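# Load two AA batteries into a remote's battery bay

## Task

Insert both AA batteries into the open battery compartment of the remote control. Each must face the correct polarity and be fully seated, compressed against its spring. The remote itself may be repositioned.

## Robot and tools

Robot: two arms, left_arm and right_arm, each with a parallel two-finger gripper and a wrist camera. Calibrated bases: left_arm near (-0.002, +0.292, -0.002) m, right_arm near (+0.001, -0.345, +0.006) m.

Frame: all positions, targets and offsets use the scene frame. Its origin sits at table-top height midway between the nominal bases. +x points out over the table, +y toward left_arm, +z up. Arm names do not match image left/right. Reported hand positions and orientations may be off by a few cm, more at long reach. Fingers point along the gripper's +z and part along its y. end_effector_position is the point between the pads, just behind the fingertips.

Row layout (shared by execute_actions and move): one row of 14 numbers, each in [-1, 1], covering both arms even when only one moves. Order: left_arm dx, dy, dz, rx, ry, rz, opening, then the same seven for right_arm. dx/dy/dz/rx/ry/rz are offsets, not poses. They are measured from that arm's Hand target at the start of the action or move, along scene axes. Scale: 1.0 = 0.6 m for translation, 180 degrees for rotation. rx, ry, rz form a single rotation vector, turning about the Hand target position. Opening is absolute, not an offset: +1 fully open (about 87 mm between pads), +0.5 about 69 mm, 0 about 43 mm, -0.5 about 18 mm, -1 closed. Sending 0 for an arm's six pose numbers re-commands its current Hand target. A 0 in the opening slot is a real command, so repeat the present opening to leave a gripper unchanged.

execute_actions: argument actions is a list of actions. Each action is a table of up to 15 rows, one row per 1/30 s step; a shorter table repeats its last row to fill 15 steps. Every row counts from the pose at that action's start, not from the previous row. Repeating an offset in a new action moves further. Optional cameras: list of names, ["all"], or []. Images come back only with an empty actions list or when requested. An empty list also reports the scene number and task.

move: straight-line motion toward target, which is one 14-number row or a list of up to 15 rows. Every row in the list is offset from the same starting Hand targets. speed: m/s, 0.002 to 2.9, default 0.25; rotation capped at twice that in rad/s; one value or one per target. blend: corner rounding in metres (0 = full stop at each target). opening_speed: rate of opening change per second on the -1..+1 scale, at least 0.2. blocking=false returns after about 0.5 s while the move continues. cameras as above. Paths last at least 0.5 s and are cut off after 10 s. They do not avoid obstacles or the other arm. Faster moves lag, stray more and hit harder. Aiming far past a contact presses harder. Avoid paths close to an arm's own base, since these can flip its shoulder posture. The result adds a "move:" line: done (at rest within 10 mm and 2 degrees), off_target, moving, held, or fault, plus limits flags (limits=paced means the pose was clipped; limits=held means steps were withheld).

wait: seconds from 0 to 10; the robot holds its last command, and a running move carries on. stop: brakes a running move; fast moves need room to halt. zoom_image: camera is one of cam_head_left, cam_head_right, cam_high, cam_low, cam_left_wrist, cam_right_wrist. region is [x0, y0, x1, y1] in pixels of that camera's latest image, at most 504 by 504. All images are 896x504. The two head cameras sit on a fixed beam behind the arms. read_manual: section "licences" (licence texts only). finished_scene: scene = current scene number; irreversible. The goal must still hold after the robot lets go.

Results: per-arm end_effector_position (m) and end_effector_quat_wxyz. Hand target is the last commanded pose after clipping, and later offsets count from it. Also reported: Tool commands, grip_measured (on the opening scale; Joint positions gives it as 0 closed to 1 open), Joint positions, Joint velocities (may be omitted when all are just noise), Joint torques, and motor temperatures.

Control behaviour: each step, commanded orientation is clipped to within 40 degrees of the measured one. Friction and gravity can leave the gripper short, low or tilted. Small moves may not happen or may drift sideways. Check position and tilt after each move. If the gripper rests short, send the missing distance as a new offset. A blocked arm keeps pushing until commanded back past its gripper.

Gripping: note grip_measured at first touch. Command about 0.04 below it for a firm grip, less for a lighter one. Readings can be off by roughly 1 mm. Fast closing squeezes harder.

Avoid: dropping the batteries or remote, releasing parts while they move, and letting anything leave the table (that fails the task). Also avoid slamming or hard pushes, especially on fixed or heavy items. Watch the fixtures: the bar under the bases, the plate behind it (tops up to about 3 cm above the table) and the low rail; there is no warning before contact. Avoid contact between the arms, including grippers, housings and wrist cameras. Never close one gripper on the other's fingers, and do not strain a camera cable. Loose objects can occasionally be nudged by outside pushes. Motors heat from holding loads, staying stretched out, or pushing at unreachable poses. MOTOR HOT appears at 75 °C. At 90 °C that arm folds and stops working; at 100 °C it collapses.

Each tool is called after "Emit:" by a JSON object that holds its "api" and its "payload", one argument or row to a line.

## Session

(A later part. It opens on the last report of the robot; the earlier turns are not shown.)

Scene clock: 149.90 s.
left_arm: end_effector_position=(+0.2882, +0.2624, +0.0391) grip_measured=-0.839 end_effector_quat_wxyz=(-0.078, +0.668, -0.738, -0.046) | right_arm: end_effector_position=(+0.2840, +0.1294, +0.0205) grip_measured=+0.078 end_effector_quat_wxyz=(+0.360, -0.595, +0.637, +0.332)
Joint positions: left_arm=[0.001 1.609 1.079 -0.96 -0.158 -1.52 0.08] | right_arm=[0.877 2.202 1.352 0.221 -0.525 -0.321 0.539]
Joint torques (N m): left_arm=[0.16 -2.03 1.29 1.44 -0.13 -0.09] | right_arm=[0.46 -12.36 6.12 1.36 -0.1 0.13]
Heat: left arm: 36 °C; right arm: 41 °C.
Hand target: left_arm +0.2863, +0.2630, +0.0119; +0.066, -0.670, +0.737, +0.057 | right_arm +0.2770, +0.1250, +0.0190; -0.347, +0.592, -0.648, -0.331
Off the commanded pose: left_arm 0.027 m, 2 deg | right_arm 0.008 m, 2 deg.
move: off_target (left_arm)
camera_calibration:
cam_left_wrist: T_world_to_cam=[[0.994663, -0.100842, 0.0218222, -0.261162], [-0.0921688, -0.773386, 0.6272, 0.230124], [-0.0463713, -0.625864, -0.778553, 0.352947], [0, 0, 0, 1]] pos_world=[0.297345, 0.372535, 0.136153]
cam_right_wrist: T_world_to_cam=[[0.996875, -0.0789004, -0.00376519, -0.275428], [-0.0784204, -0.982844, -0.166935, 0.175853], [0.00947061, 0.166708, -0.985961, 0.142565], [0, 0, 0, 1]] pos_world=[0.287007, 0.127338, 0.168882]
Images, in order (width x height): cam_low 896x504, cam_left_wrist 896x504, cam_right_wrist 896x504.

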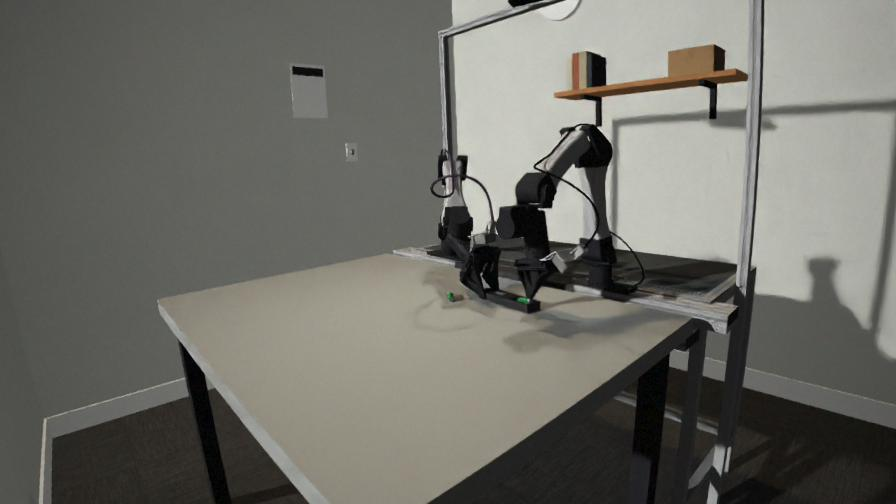

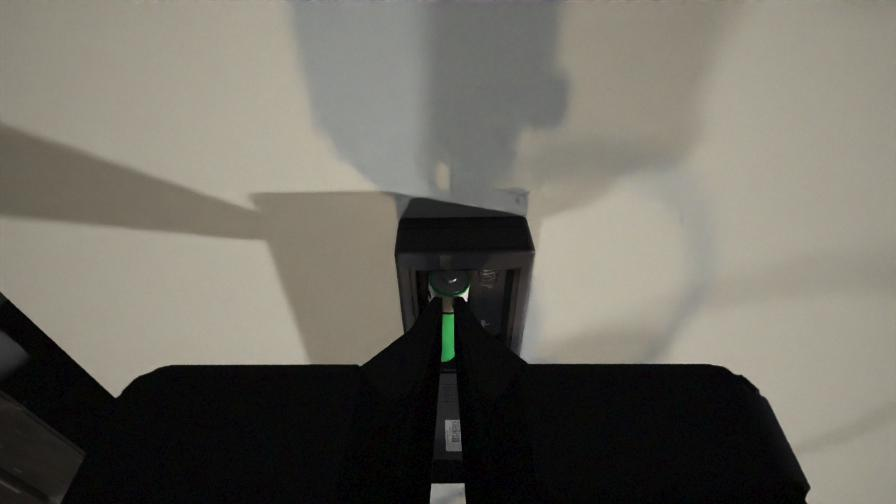

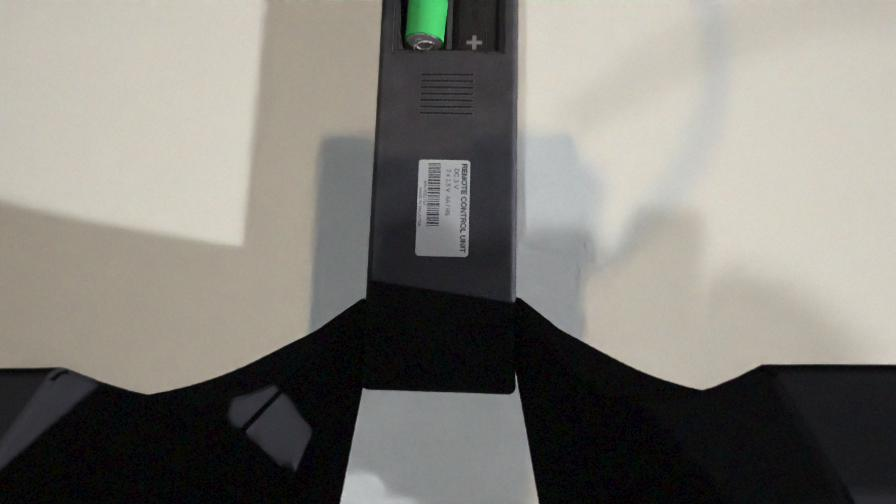

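Emit:
{"api": "move", "payload": {
  "target": [
    [0.002, 0.004, 0.085, 0, 0, 0, -0.84, 0, 0, 0, 0, 0, 0, -0.02]
  ],
  "speed": 0.06,
  "cameras": ["cam_left_wrist","cam_low","cam_right_wrist","cam_head_left"]
}}

Emit:
{"api": "zoom_image", "payload": {
  "camera": "cam_left_wrist",
  "region": [350, 170, 550, 370]
}}

Emit:
{"api": "zoom_image", "payload": {
  "camera": "cam_low",
  "region": [490, 270, 550, 315]
}}

Emit:
{"api": "zoom_image", "payload": {
  "camera": "cam_right_wrist",
  "region": [350, 0, 550, 120]
}}

Scene clock: 151.67 s.
left_arm: end_effector_position=(+0.2886, +0.2620, +0.0577) grip_measured=-0.840 end_effector_quat_wxyz=(-0.069, +0.668, -0.739, -0.056) | right_arm: end_effector_position=(+0.2840, +0.1294, +0.0205) grip_measured=+0.078 end_effector_quat_wxyz=(+0.360, -0.595, +0.637, +0.332)
Joint positions: left_arm=[0.001 1.615 1.163 -1.064 -0.158 -1.52 0.08] | right_arm=[0.877 2.202 1.352 0.221 -0.525 -0.321 0.539]
Joint torques (N m): left_arm=[1.22 -6.75 6.3 0.29 -0.12 0.06] | right_arm=[0.47 -12.42 6.12 1.35 -0.11 0.13]
Heat: left arm: 36 °C; right arm: 41 °C.
Hand target: left_arm +0.2875, +0.2654, +0.0629; +0.066, -0.670, +0.737, +0.057 | right_arm +0.2770, +0.1250, +0.0190; -0.347, +0.592, -0.648, -0.331
Off the commanded pose: left_arm 0.006 m, 1 deg | right_arm 0.008 m, 2 deg.
move: done
camera_calibration:
cam_left_wrist: T_world_to_cam=[[0.994937, -0.100378, -0.00492527, -0.260593], [-0.0750028, -0.774256, 0.628413, 0.21339], [-0.0668922, -0.624862, -0.777864, 0.372844], [0, 0, 0, 1]] pos_world=[0.300219, 0.372036, 0.154641]
cam_right_wrist: T_world_to_cam=[[0.996875, -0.0789004, -0.00376519, -0.275428], [-0.0784204, -0.982844, -0.166935, 0.175853], [0.00947061, 0.166708, -0.985961, 0.142565], [0, 0, 0, 1]] pos_world=[0.287007, 0.127338, 0.168882]
Images, in order (width x height): cam_head_left 896x504, cam_low 896x504, cam_left_wrist 896x504, cam_right_wrist 896x504.

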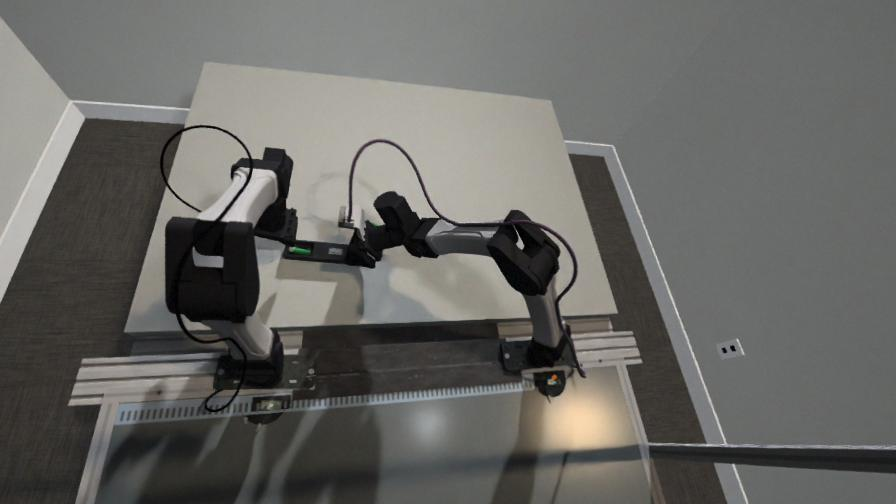

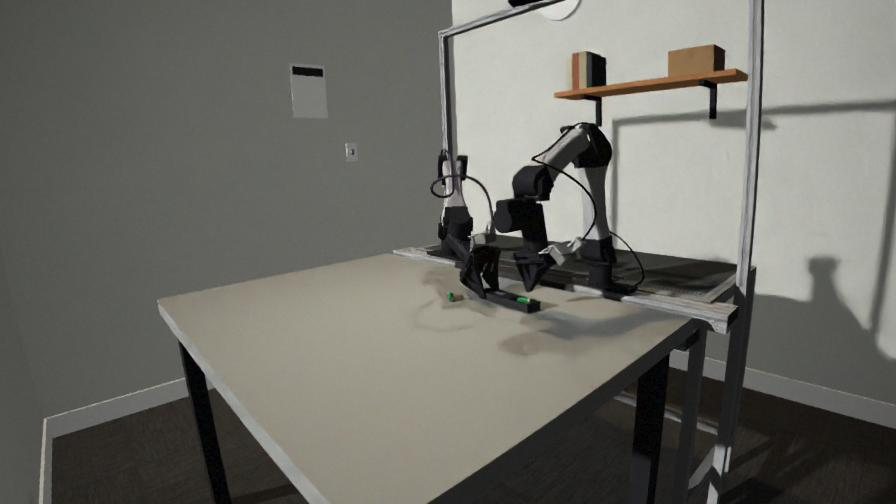

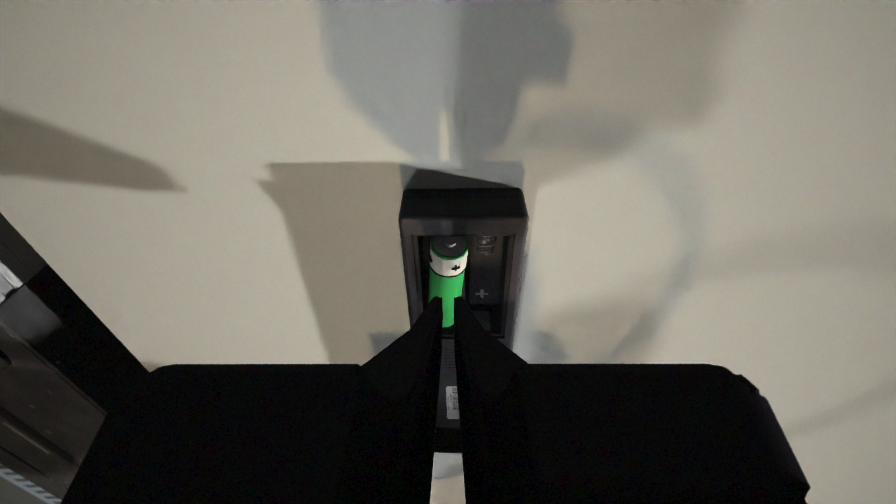

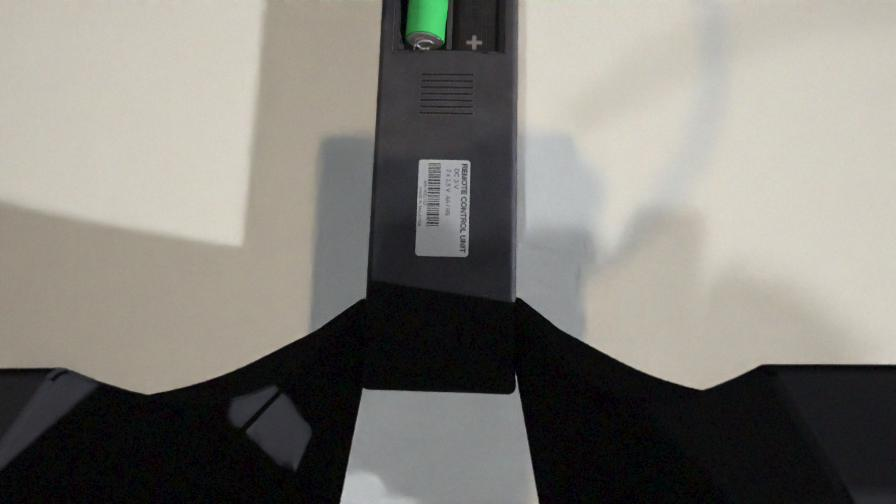

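Scaled by 2.520 from the camera's 896x504 image, which has a finer 1280x720 frame.

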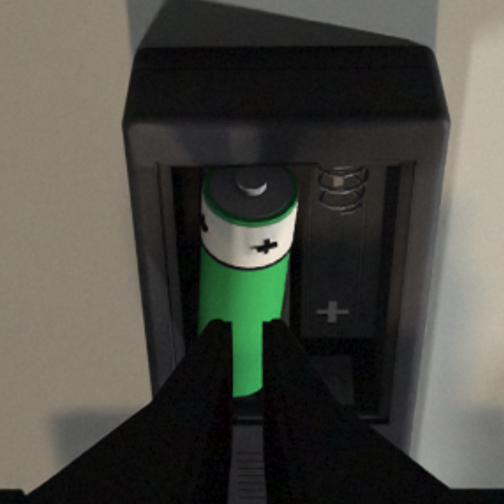

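Scaled by 8.400 from the camera's 896x504 image, which has a finer 1280x720 frame.

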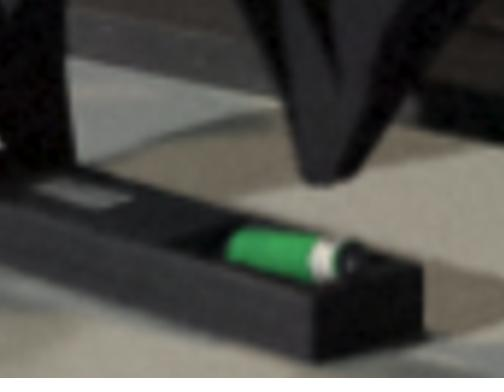

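Scaled by 2.520 from the camera's 896x504 image, which has a finer 1280x720 frame.

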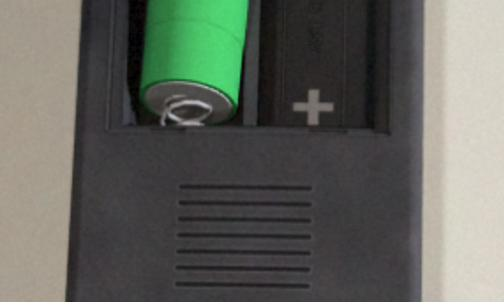

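Emit:
{"api": "move", "payload": {
  "target": [-0.005,-0.04,0.0,0,0,0,-0.84,0,0,0,0,0,0,-0.02],
  "speed": 0.1,
  "cameras": ["cam_left_wrist","cam_right_wrist","cam_low","cam_head_left"]
}}

Scene clock: 153.97 s.
left_arm: end_effector_position=(+0.2850, +0.2428, +0.0574) grip_measured=-0.840 end_effector_quat_wxyz=(-0.066, +0.668, -0.740, -0.056) | right_arm: end_effector_position=(+0.2840, +0.1294, +0.0205) grip_measured=+0.078 end_effector_quat_wxyz=(+0.360, -0.595, +0.637, +0.332)
Joint positions: left_arm=[-0.066 1.615 1.163 -1.08 -0.158 -1.587 0.08] | right_arm=[0.877 2.202 1.352 0.221 -0.525 -0.321 0.539]
Joint torques (N m): left_arm=[-0.43 -6.75 6.37 0.28 -0.15 -0.1] | right_arm=[0.53 -12.4 6.16 1.36 -0.11 0.13]
Heat: left arm: 36 °C; right arm: 41 °C.
Hand target: left_arm +0.2845, +0.2414, +0.0629; +0.066, -0.670, +0.737, +0.057 | right_arm +0.2770, +0.1250, +0.0190; -0.347, +0.592, -0.648, -0.331
Off the commanded pose: left_arm 0.006 m, 0 deg | right_arm 0.008 m, 2 deg.
move: done
camera_calibration:
cam_left_wrist: T_world_to_cam=[[0.994835, -0.101061, -0.00952504, -0.258437], [-0.072439, -0.772538, 0.630823, 0.197149], [-0.0711101, -0.626875, -0.775868, 0.361868], [0, 0, 0, 1]] pos_world=[0.297116, 0.353033, 0.153934]
cam_right_wrist: T_world_to_cam=[[0.996875, -0.0789004, -0.00376519, -0.275428], [-0.0784204, -0.982844, -0.166935, 0.175853], [0.00947061, 0.166708, -0.985961, 0.142565], [0, 0, 0, 1]] pos_world=[0.287007, 0.127338, 0.168882]
Images, in order (width x height): cam_head_left 896x504, cam_low 896x504, cam_left_wrist 896x504, cam_right_wrist 896x504.

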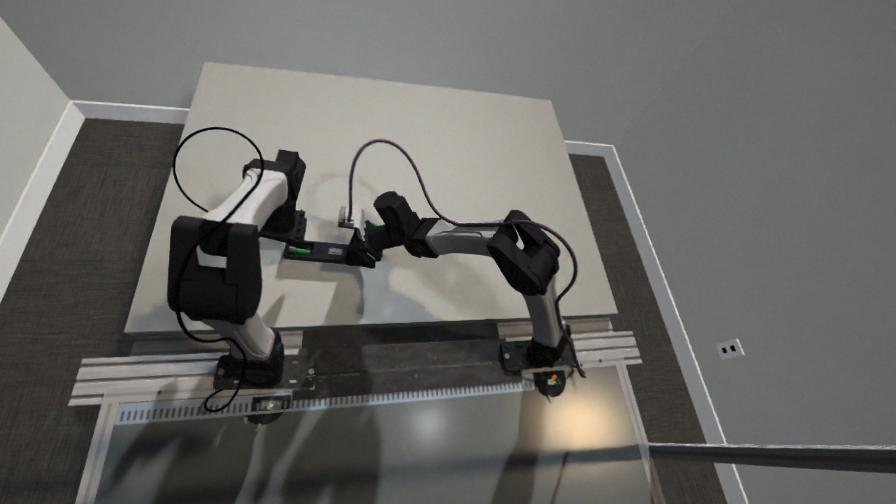

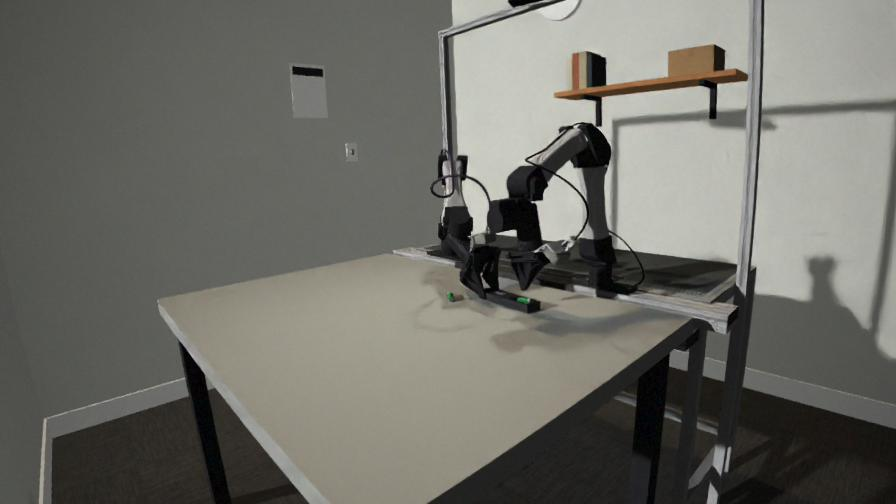

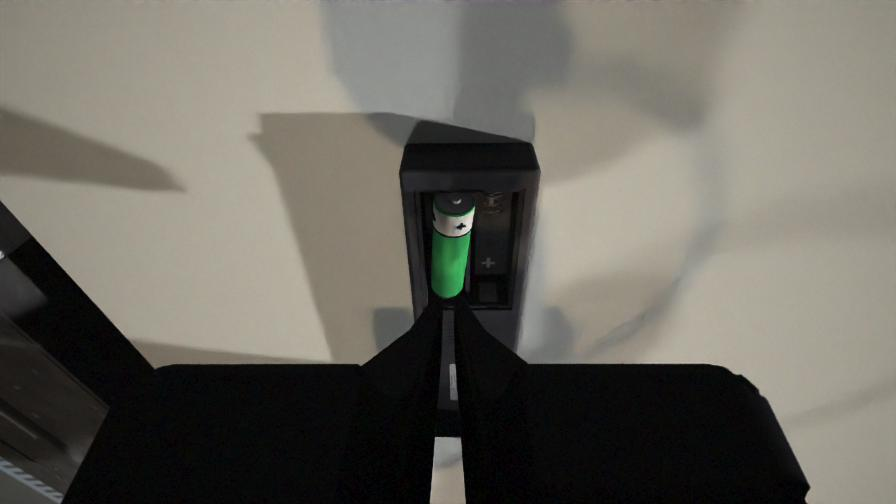

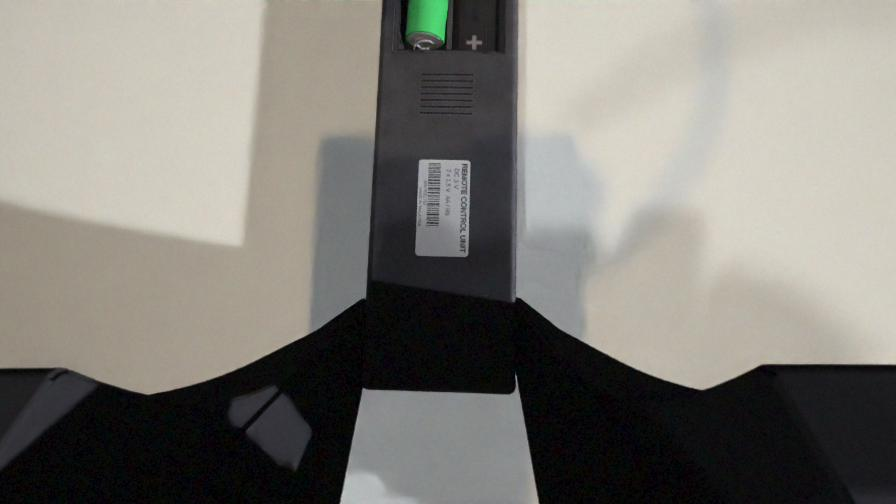

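Emit:
{"api": "zoom_image", "payload": {
  "camera": "cam_left_wrist",
  "region": [370, 120, 570, 320]
}}

Emit:
{"api": "zoom_image", "payload": {
  "camera": "cam_right_wrist",
  "region": [370, 0, 530, 90]
}}

Emit:
{"api": "zoom_image", "payload": {
  "camera": "cam_low",
  "region": [450, 270, 570, 330]
}}

Scaled by 2.520 from the camera's 896x504 image, which has a finer 1280x720 frame.

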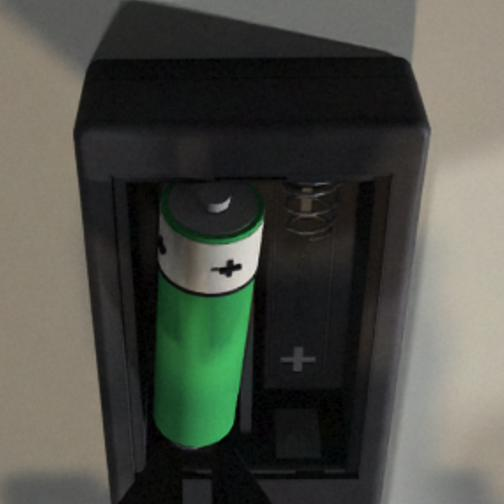

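Scaled by 3.150 from the camera's 896x504 image, which has a finer 1280x720 frame.

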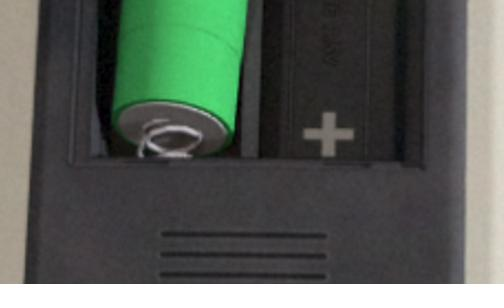

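Scaled by 4.200 from the camera's 896x504 image, which has a finer 1280x720 frame.

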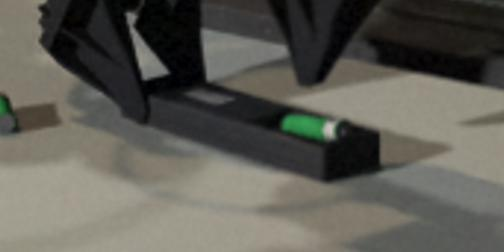

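Emit:
{"api": "move", "payload": {
  "target": [
    [0.002,0.004,-0.03,0,0,0,-0.84,0,0,0,0,0,0,-0.02],
    [0.002,0.004,-0.085,0,0,0,-0.84,0,0,0,0,0,0,-0.02]
  ],
  "speed": 0.06
}}

Emit:
{"api": "move", "payload": {
  "target": [0,-0.005,0.075,0,0,0,-0.84,0,0,0,0,0,0,-0.02],
  "speed": 0.1,
  "cameras": ["cam_left_wrist","cam_right_wrist"]
}}

Emit:
{"api": "zoom_image", "payload": {
  "camera": "cam_left_wrist",
  "region": [370, 120, 570, 320]
}}

Emit:
{"api": "zoom_image", "payload": {
  "camera": "cam_right_wrist",
  "region": [370, 0, 530, 90]
}}

Scene clock: 156.27 s.
left_arm: end_effector_position=(+0.2850, +0.2425, +0.0350) grip_measured=-0.839 end_effector_quat_wxyz=(-0.070, +0.668, -0.739, -0.050) | right_arm: end_effector_position=(+0.2841, +0.1294, +0.0206) grip_measured=+0.078 end_effector_quat_wxyz=(+0.360, -0.595, +0.637, +0.332)
Joint positions: left_arm=[-0.066 1.627 1.082 -0.973 -0.154 -1.587 0.08] | right_arm=[0.877 2.202 1.352 0.221 -0.525 -0.321 0.539]
Joint torques (N m): left_arm=[0.12 -2.88 1.61 1.4 -0.19 -0.1] | right_arm=[0.43 -12.36 6.08 1.33 -0.08 0.12]
Heat: left arm: 36 °C; right arm: 41 °C.
Hand target: left_arm +0.2855, +0.2439, +0.0118; +0.066, -0.670, +0.737, +0.058 | right_arm +0.2770, +0.1251, +0.0191; -0.347, +0.592, -0.648, -0.331
Off the commanded pose: left_arm 0.023 m, 1 deg | right_arm 0.008 m, 2 deg.
move: off_target (left_arm)

Scene clock: 157.40 s.
left_arm: end_effector_position=(+0.2869, +0.2421, +0.0521) grip_measured=-0.840 end_effector_quat_wxyz=(-0.066, +0.669, -0.739, -0.054) | right_arm: end_effector_position=(+0.2841, +0.1294, +0.0205) grip_measured=+0.078 end_effector_quat_wxyz=(+0.360, -0.595, +0.637, +0.332)
Joint positions: left_arm=[-0.066 1.625 1.152 -1.056 -0.154 -1.59 0.08] | right_arm=[0.877 2.202 1.352 0.221 -0.525 -0.32 0.539]
Joint torques (N m): left_arm=[-0.64 -6.82 6.15 0.28 -0.2 -0.16] | right_arm=[0.47 -12.41 6.13 1.35 -0.11 0.12]
Heat: left arm: 36 °C; right arm: 41 °C.
Hand target: left_arm +0.2856, +0.2409, +0.0569; +0.066, -0.670, +0.737, +0.058 | right_arm +0.2771, +0.1250, +0.0190; -0.347, +0.591, -0.648, -0.331
Off the commanded pose: left_arm 0.005 m, 0 deg | right_arm 0.008 m, 2 deg.
move: done
camera_calibration:
cam_left_wrist: T_world_to_cam=[[0.995111, -0.0985283, -0.00686453, -0.261292], [-0.0719031, -0.770344, 0.633562, 0.1992], [-0.0677118, -0.62997, -0.773662, 0.357038], [0, 0, 0, 1]] pos_world=[0.298513, 0.352631, 0.148228]
cam_right_wrist: T_world_to_cam=[[0.996835, -0.0794112, -0.00376605, -0.27545], [-0.0789222, -0.98277, -0.167137, 0.176045], [0.00957136, 0.166905, -0.985927, 0.142603], [0, 0, 0, 1]] pos_world=[0.287107, 0.127337, 0.168982]
Images, in order (width x height): cam_left_wrist 896x504, cam_right_wrist 896x504.

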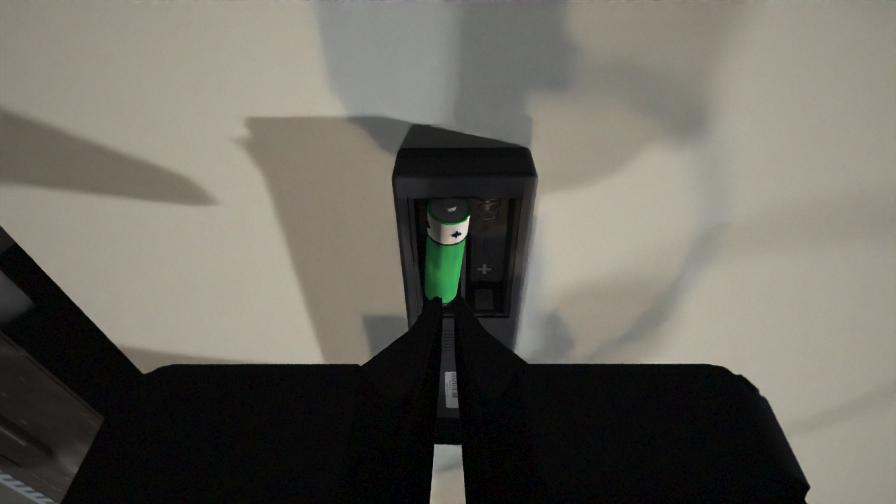

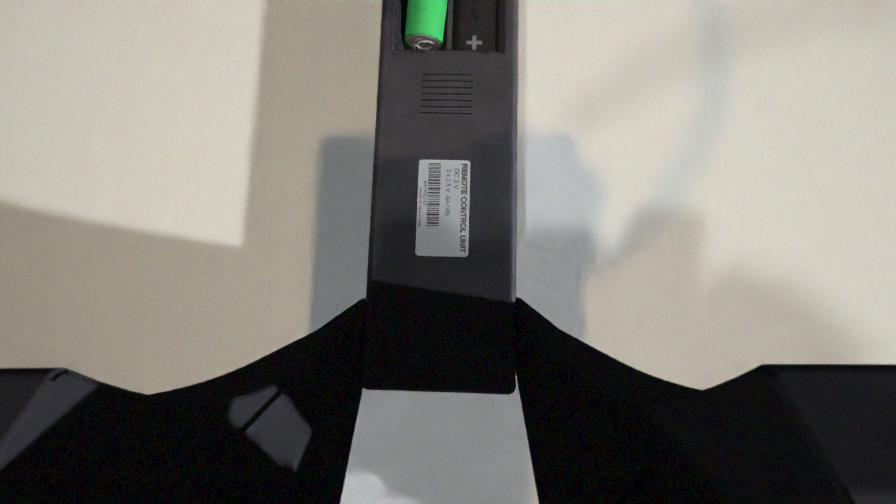

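Scaled by 2.520 from the camera's 896x504 image, which has a finer 1280x720 frame.

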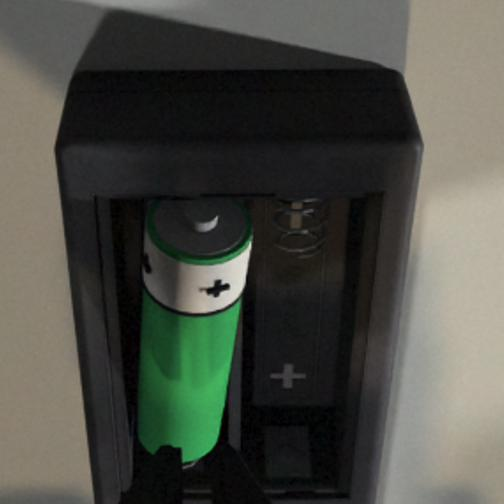

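Scaled by 3.150 from the camera's 896x504 image, which has a finer 1280x720 frame.

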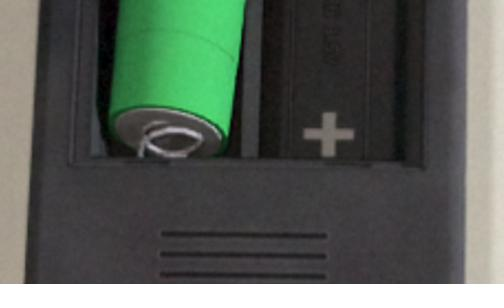

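Emit:
{"api": "move", "payload": {
  "target": [
    [0.004,0.046,0.0,0,0,0,-0.84,0,0,0,0,0,0,-0.02],
    [0.004,0.046,-0.03,0,0,0,-0.84,0,0,0,0,0,0,-0.02],
    [0.004,0.015,-0.10,0,0,0,-0.84,0,0,0,0,0,0,-0.02]
  ],
  "speed": 0.06,
  "cameras": ["cam_left_wrist","cam_right_wrist"]
}}

Emit:
{"api": "zoom_image", "payload": {
  "camera": "cam_right_wrist",
  "region": [370, 0, 530, 90]
}}

Emit:
{"api": "zoom_image", "payload": {
  "camera": "cam_left_wrist",
  "region": [370, 160, 570, 360]
}}

Scene clock: 162.90 s.
left_arm: end_effector_position=(+0.2911, +0.2590, +0.0312) grip_measured=-0.839 end_effector_quat_wxyz=(-0.086, +0.669, -0.737, -0.048) | right_arm: end_effector_position=(+0.2847, +0.1292, +0.0204) grip_measured=+0.078 end_effector_quat_wxyz=(+0.361, -0.594, +0.638, +0.330)
Joint positions: left_arm=[-0.02 1.624 1.063 -0.924 -0.173 -1.543 0.08] | right_arm=[0.877 2.202 1.352 0.221 -0.521 -0.32 0.539]
Joint torques (N m): left_arm=[-2.09 -0.84 0.73 1.58 0.01 -0.33] | right_arm=[0.47 -12.34 6.09 1.35 -0.12 0.11]
Heat: left arm: 36 °C; right arm: 41 °C.
Hand target: left_arm +0.2881, +0.2498, -0.0031; +0.066, -0.670, +0.737, +0.057 | right_arm +0.2770, +0.1250, +0.0190; -0.347, +0.592, -0.648, -0.331
Off the commanded pose: left_arm 0.036 m, 2 deg | right_arm 0.009 m, 2 deg.
move: off_target (left_arm)
camera_calibration:
cam_left_wrist: T_world_to_cam=[[0.994648, -0.0990825, 0.0292801, -0.264802], [-0.096018, -0.781836, 0.616046, 0.236358], [-0.0381472, -0.615561, -0.787165, 0.340002], [0, 0, 0, 1]] pos_world=[0.29905, 0.367848, 0.129784]
cam_right_wrist: T_world_to_cam=[[0.996572, -0.082699, -0.00218793, -0.275616], [-0.0819137, -0.982716, -0.166007, 0.176723], [0.0115785, 0.165618, -0.986122, 0.142122], [0, 0, 0, 1]] pos_world=[0.287502, 0.127337, 0.168884]
Images, in order (width x height): cam_left_wrist 896x504, cam_right_wrist 896x504.

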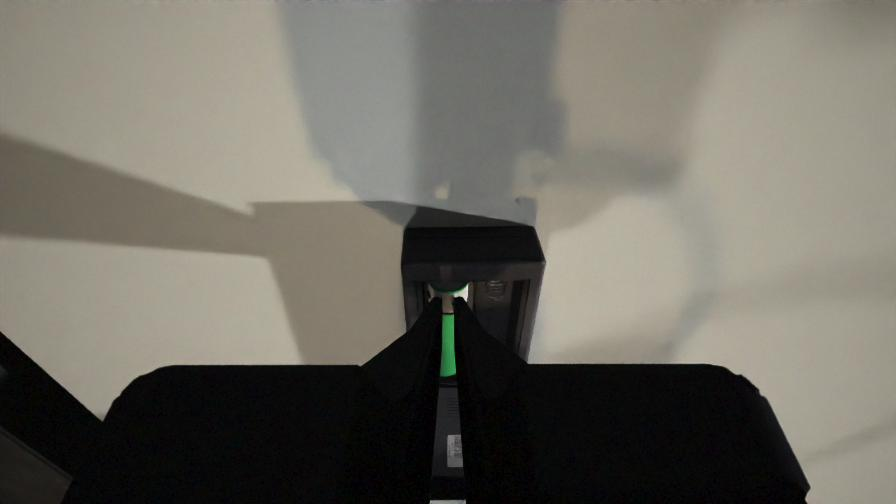

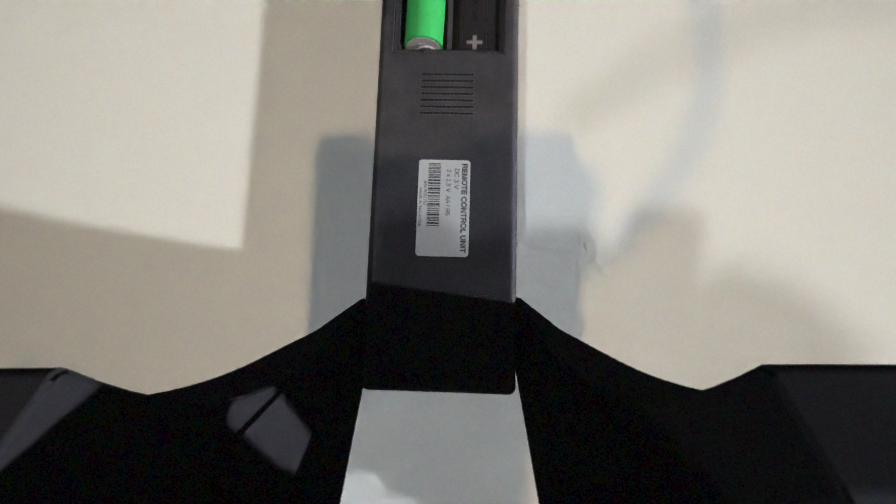

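Scaled by 3.150 from the camera's 896x504 image, which has a finer 1280x720 frame.

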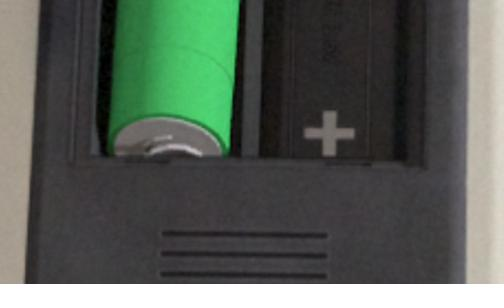

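Scaled by 2.520 from the camera's 896x504 image, which has a finer 1280x720 frame.

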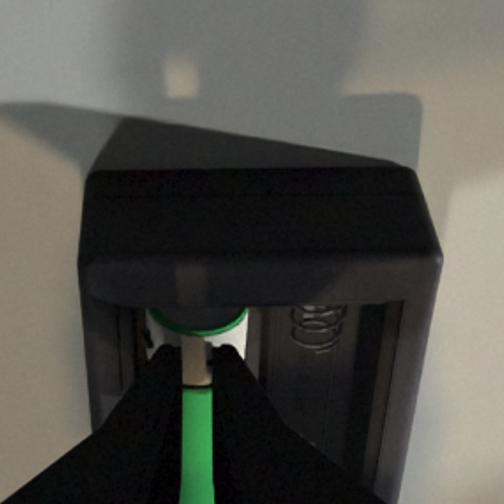

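Emit:
{"api": "move", "payload": {
  "target": [0,0.012,0.085,0,0,0,-0.84,0,0,0,0,0,0,-0.02],
  "speed": 0.1,
  "cameras": ["cam_left_wrist","cam_right_wrist"]
}}

Emit:
{"api": "zoom_image", "payload": {
  "camera": "cam_right_wrist",
  "region": [370, 0, 530, 90]
}}

Emit:
{"api": "zoom_image", "payload": {
  "camera": "cam_left_wrist",
  "region": [370, 120, 570, 320]
}}

Scene clock: 164.40 s.
left_arm: end_effector_position=(+0.2897, +0.2584, +0.0443) grip_measured=-0.840 end_effector_quat_wxyz=(-0.075, +0.668, -0.738, -0.058) | right_arm: end_effector_position=(+0.2847, +0.1292, +0.0204) grip_measured=+0.078 end_effector_quat_wxyz=(+0.361, -0.594, +0.638, +0.330)
Joint positions: left_arm=[-0.02 1.63 1.125 -1.01 -0.171 -1.543 0.08] | right_arm=[0.877 2.202 1.352 0.221 -0.521 -0.32 0.539]
Joint torques (N m): left_arm=[0.4 -6.43 6.13 0.36 0.01 -0.02] | right_arm=[0.42 -12.36 6.15 1.33 -0.14 0.12]
Heat: left arm: 36 °C; right arm: 41 °C.
Hand target: left_arm +0.2881, +0.2570, +0.0479; +0.066, -0.670, +0.737, +0.057 | right_arm +0.2770, +0.1250, +0.0190; -0.347, +0.592, -0.648, -0.331
Off the commanded pose: left_arm 0.004 m, 1 deg | right_arm 0.009 m, 2 deg.
move: done
camera_calibration:
cam_left_wrist: T_world_to_cam=[[0.995161, -0.0982524, -0.000328906, -0.262936], [-0.0769593, -0.781563, 0.619061, 0.221898], [-0.0610813, -0.61604, -0.785343, 0.356559], [0, 0, 0, 1]] pos_world=[0.30052, 0.367248, 0.142567]
cam_right_wrist: T_world_to_cam=[[0.996572, -0.082699, -0.00218793, -0.275616], [-0.0819137, -0.982716, -0.166007, 0.176723], [0.0115785, 0.165618, -0.986122, 0.142122], [0, 0, 0, 1]] pos_world=[0.287502, 0.127337, 0.168884]
Images, in order (width x height): cam_left_wrist 896x504, cam_right_wrist 896x504.

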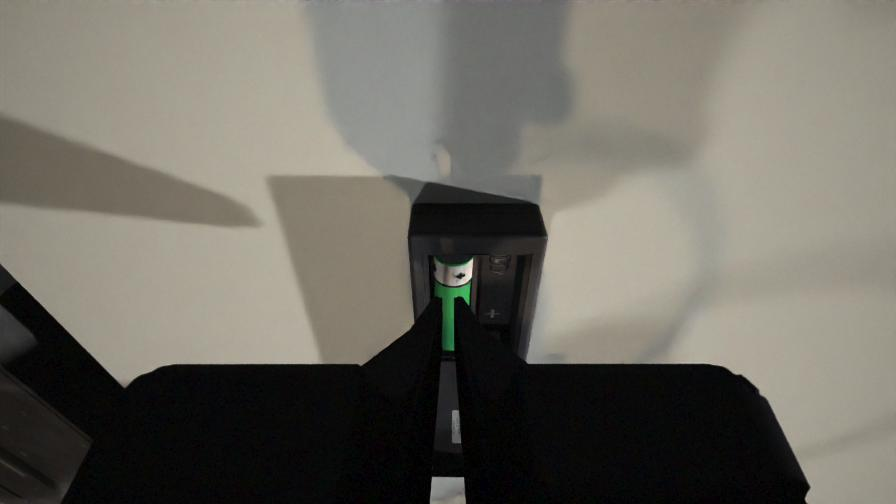

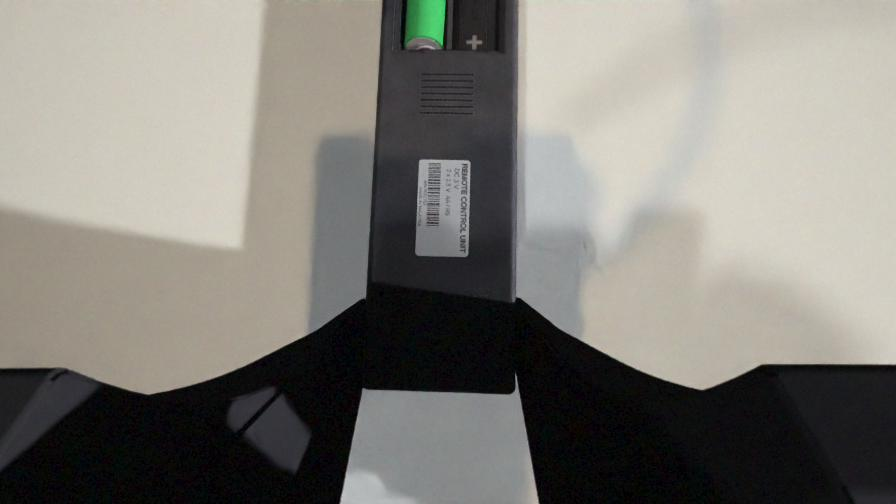

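Scaled by 3.150 from the camera's 896x504 image, which has a finer 1280x720 frame.

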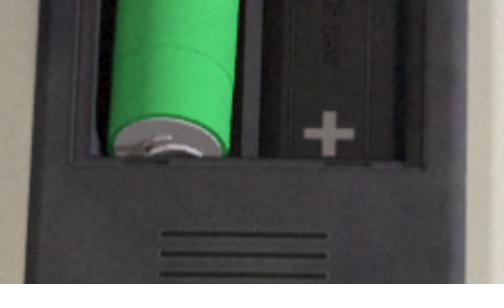

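Scaled by 2.520 from the camera's 896x504 image, which has a finer 1280x720 frame.

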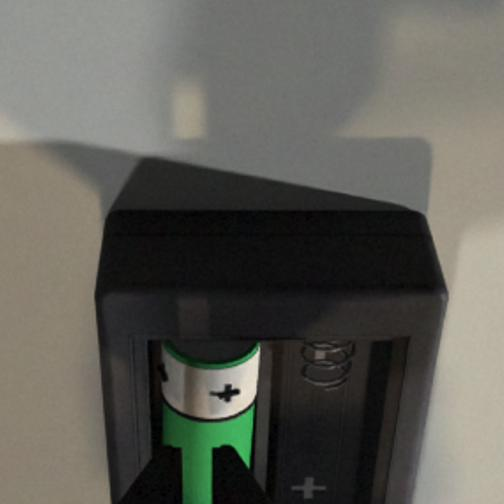

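Emit:
{"api": "move", "payload": {
  "target": [
    [0,0.02,0.15,0,0,0,-0.84,0.008,0.005,0.0,0,0,0,0.3],
    [0,0.12,0.2,0,0,0,-0.84,0.01,-0.08,0.10,0,0,0,1],
    [0,0.12,0.2,0,0,0,-0.84,0.01,-0.15,0.25,0,0,0,1]
  ],
  "speed": 0.15,
  "opening_speed": 1.0,
  "cameras": ["all"]
}}

Scene clock: 169.93 s.
left_arm: end_effector_position=(+0.2903, +0.3295, +0.1665) grip_measured=-0.840 end_effector_quat_wxyz=(-0.078, +0.672, -0.734, -0.058) | right_arm: end_effector_position=(+0.2792, +0.0324, +0.1491) grip_measured=+0.991 end_effector_quat_wxyz=(+0.327, -0.589, +0.664, +0.325)
Joint positions: left_arm=[0.239 1.604 1.579 -1.444 -0.154 -1.291 0.08] | right_arm=[0.718 1.793 1.371 -0.351 -0.632 -0.428 0.995]
Joint torques (N m): left_arm=[0.79 -5.49 6.43 0.44 0.02 0.13] | right_arm=[-1.01 -10.26 10.91 1.45 -0.45 -0.18]
Heat: left arm: 36 °C; right arm: 41 °C.
Hand target: left_arm +0.2881, +0.3290, +0.1679; +0.066, -0.670, +0.737, +0.057 | right_arm +0.2831, +0.0349, +0.1690; +0.347, -0.591, +0.648, +0.331
Off the commanded pose: left_arm 0.003 m, 1 deg | right_arm 0.020 m, 3 deg.
move: off_target (right_arm); target 2's new opening was sent with right_arm's hand 0.011 m and 2 deg from that target
camera_calibration:
cam_left_wrist: T_world_to_cam=[[0.996063, -0.0885071, 0.00497134, -0.260875], [-0.0727785, -0.784459, 0.615896, 0.202114], [-0.0506113, -0.613833, -0.787812, 0.492961], [0, 0, 0, 1]] pos_world=[0.299507, 0.438056, 0.265176]
cam_right_wrist: T_world_to_cam=[[0.993068, -0.103203, -0.0562529, -0.2682], [-0.108521, -0.988896, -0.101529, 0.100472], [-0.0451501, 0.10693, -0.993241, 0.303876], [0, 0, 0, 1]] pos_world=[0.290964, 0.0391835, 0.296936]

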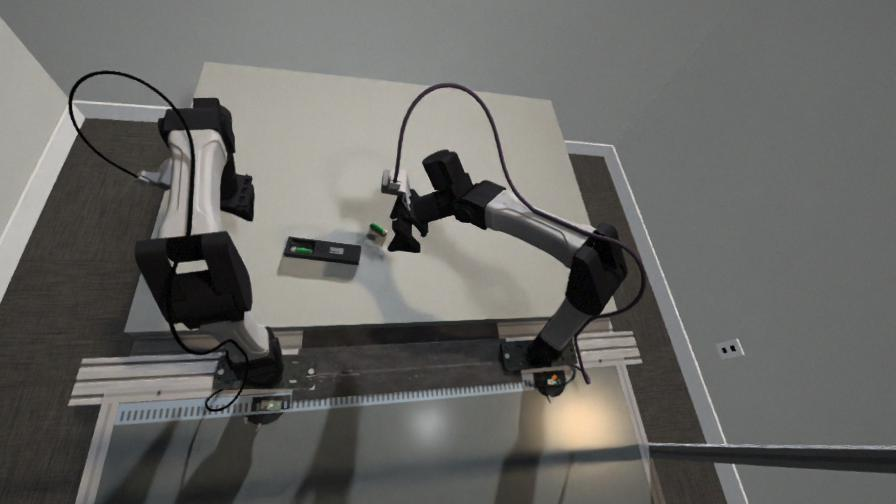

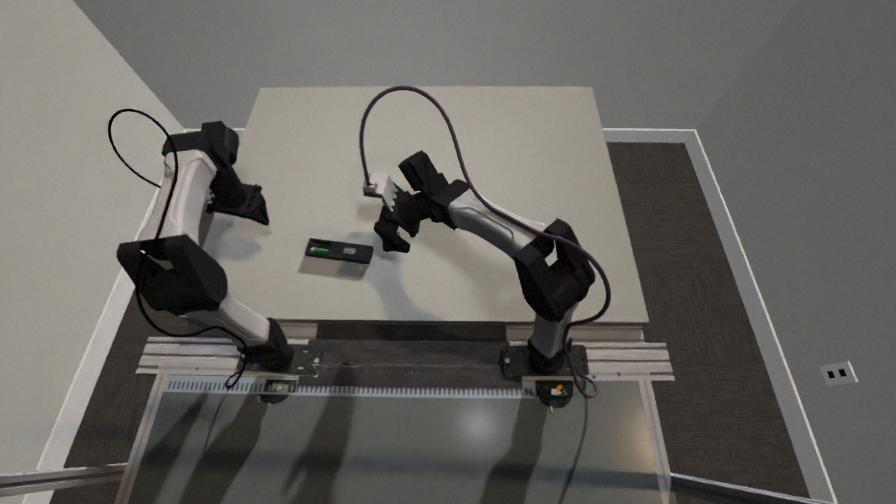

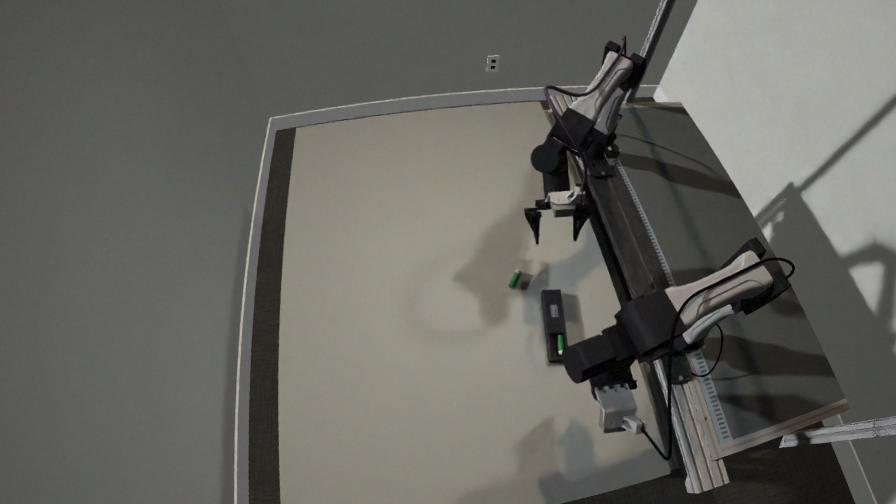

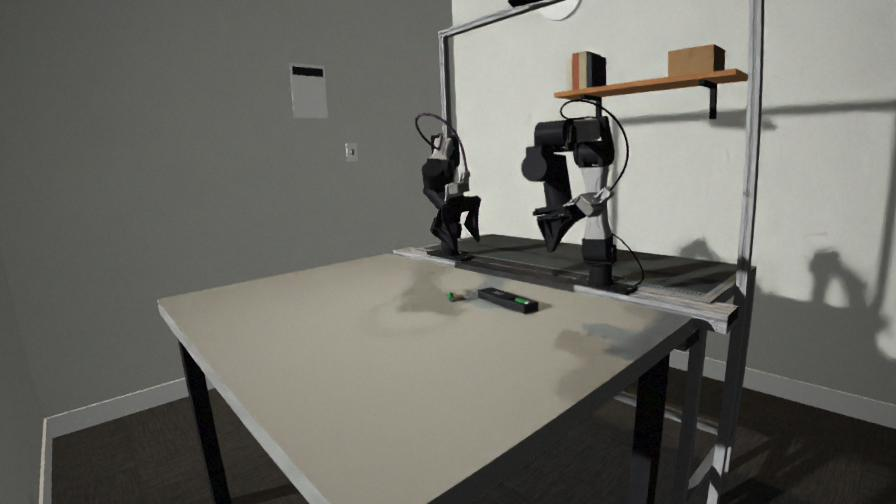

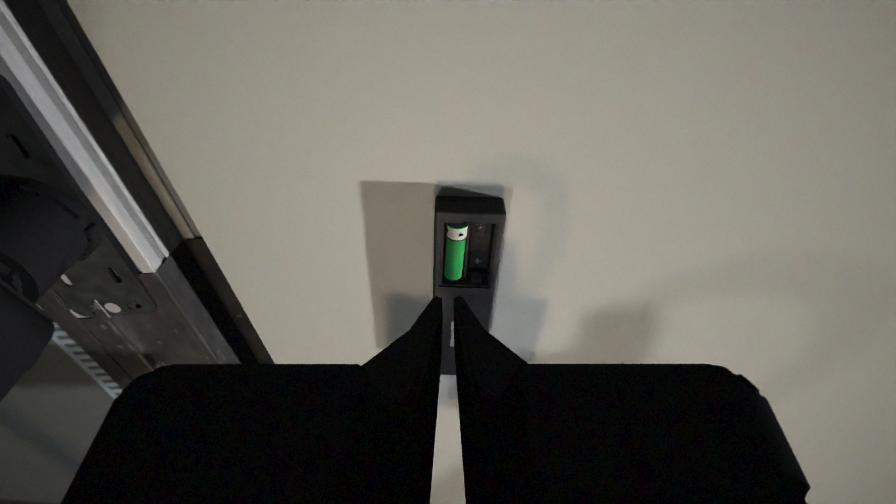

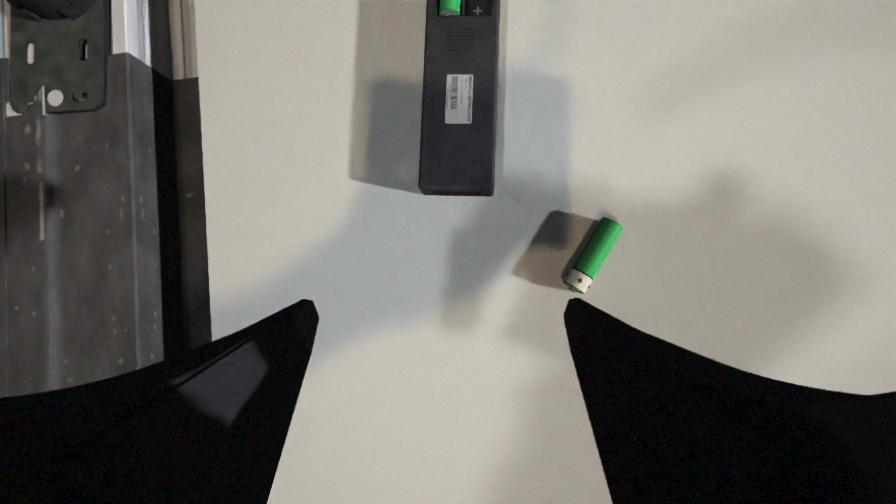

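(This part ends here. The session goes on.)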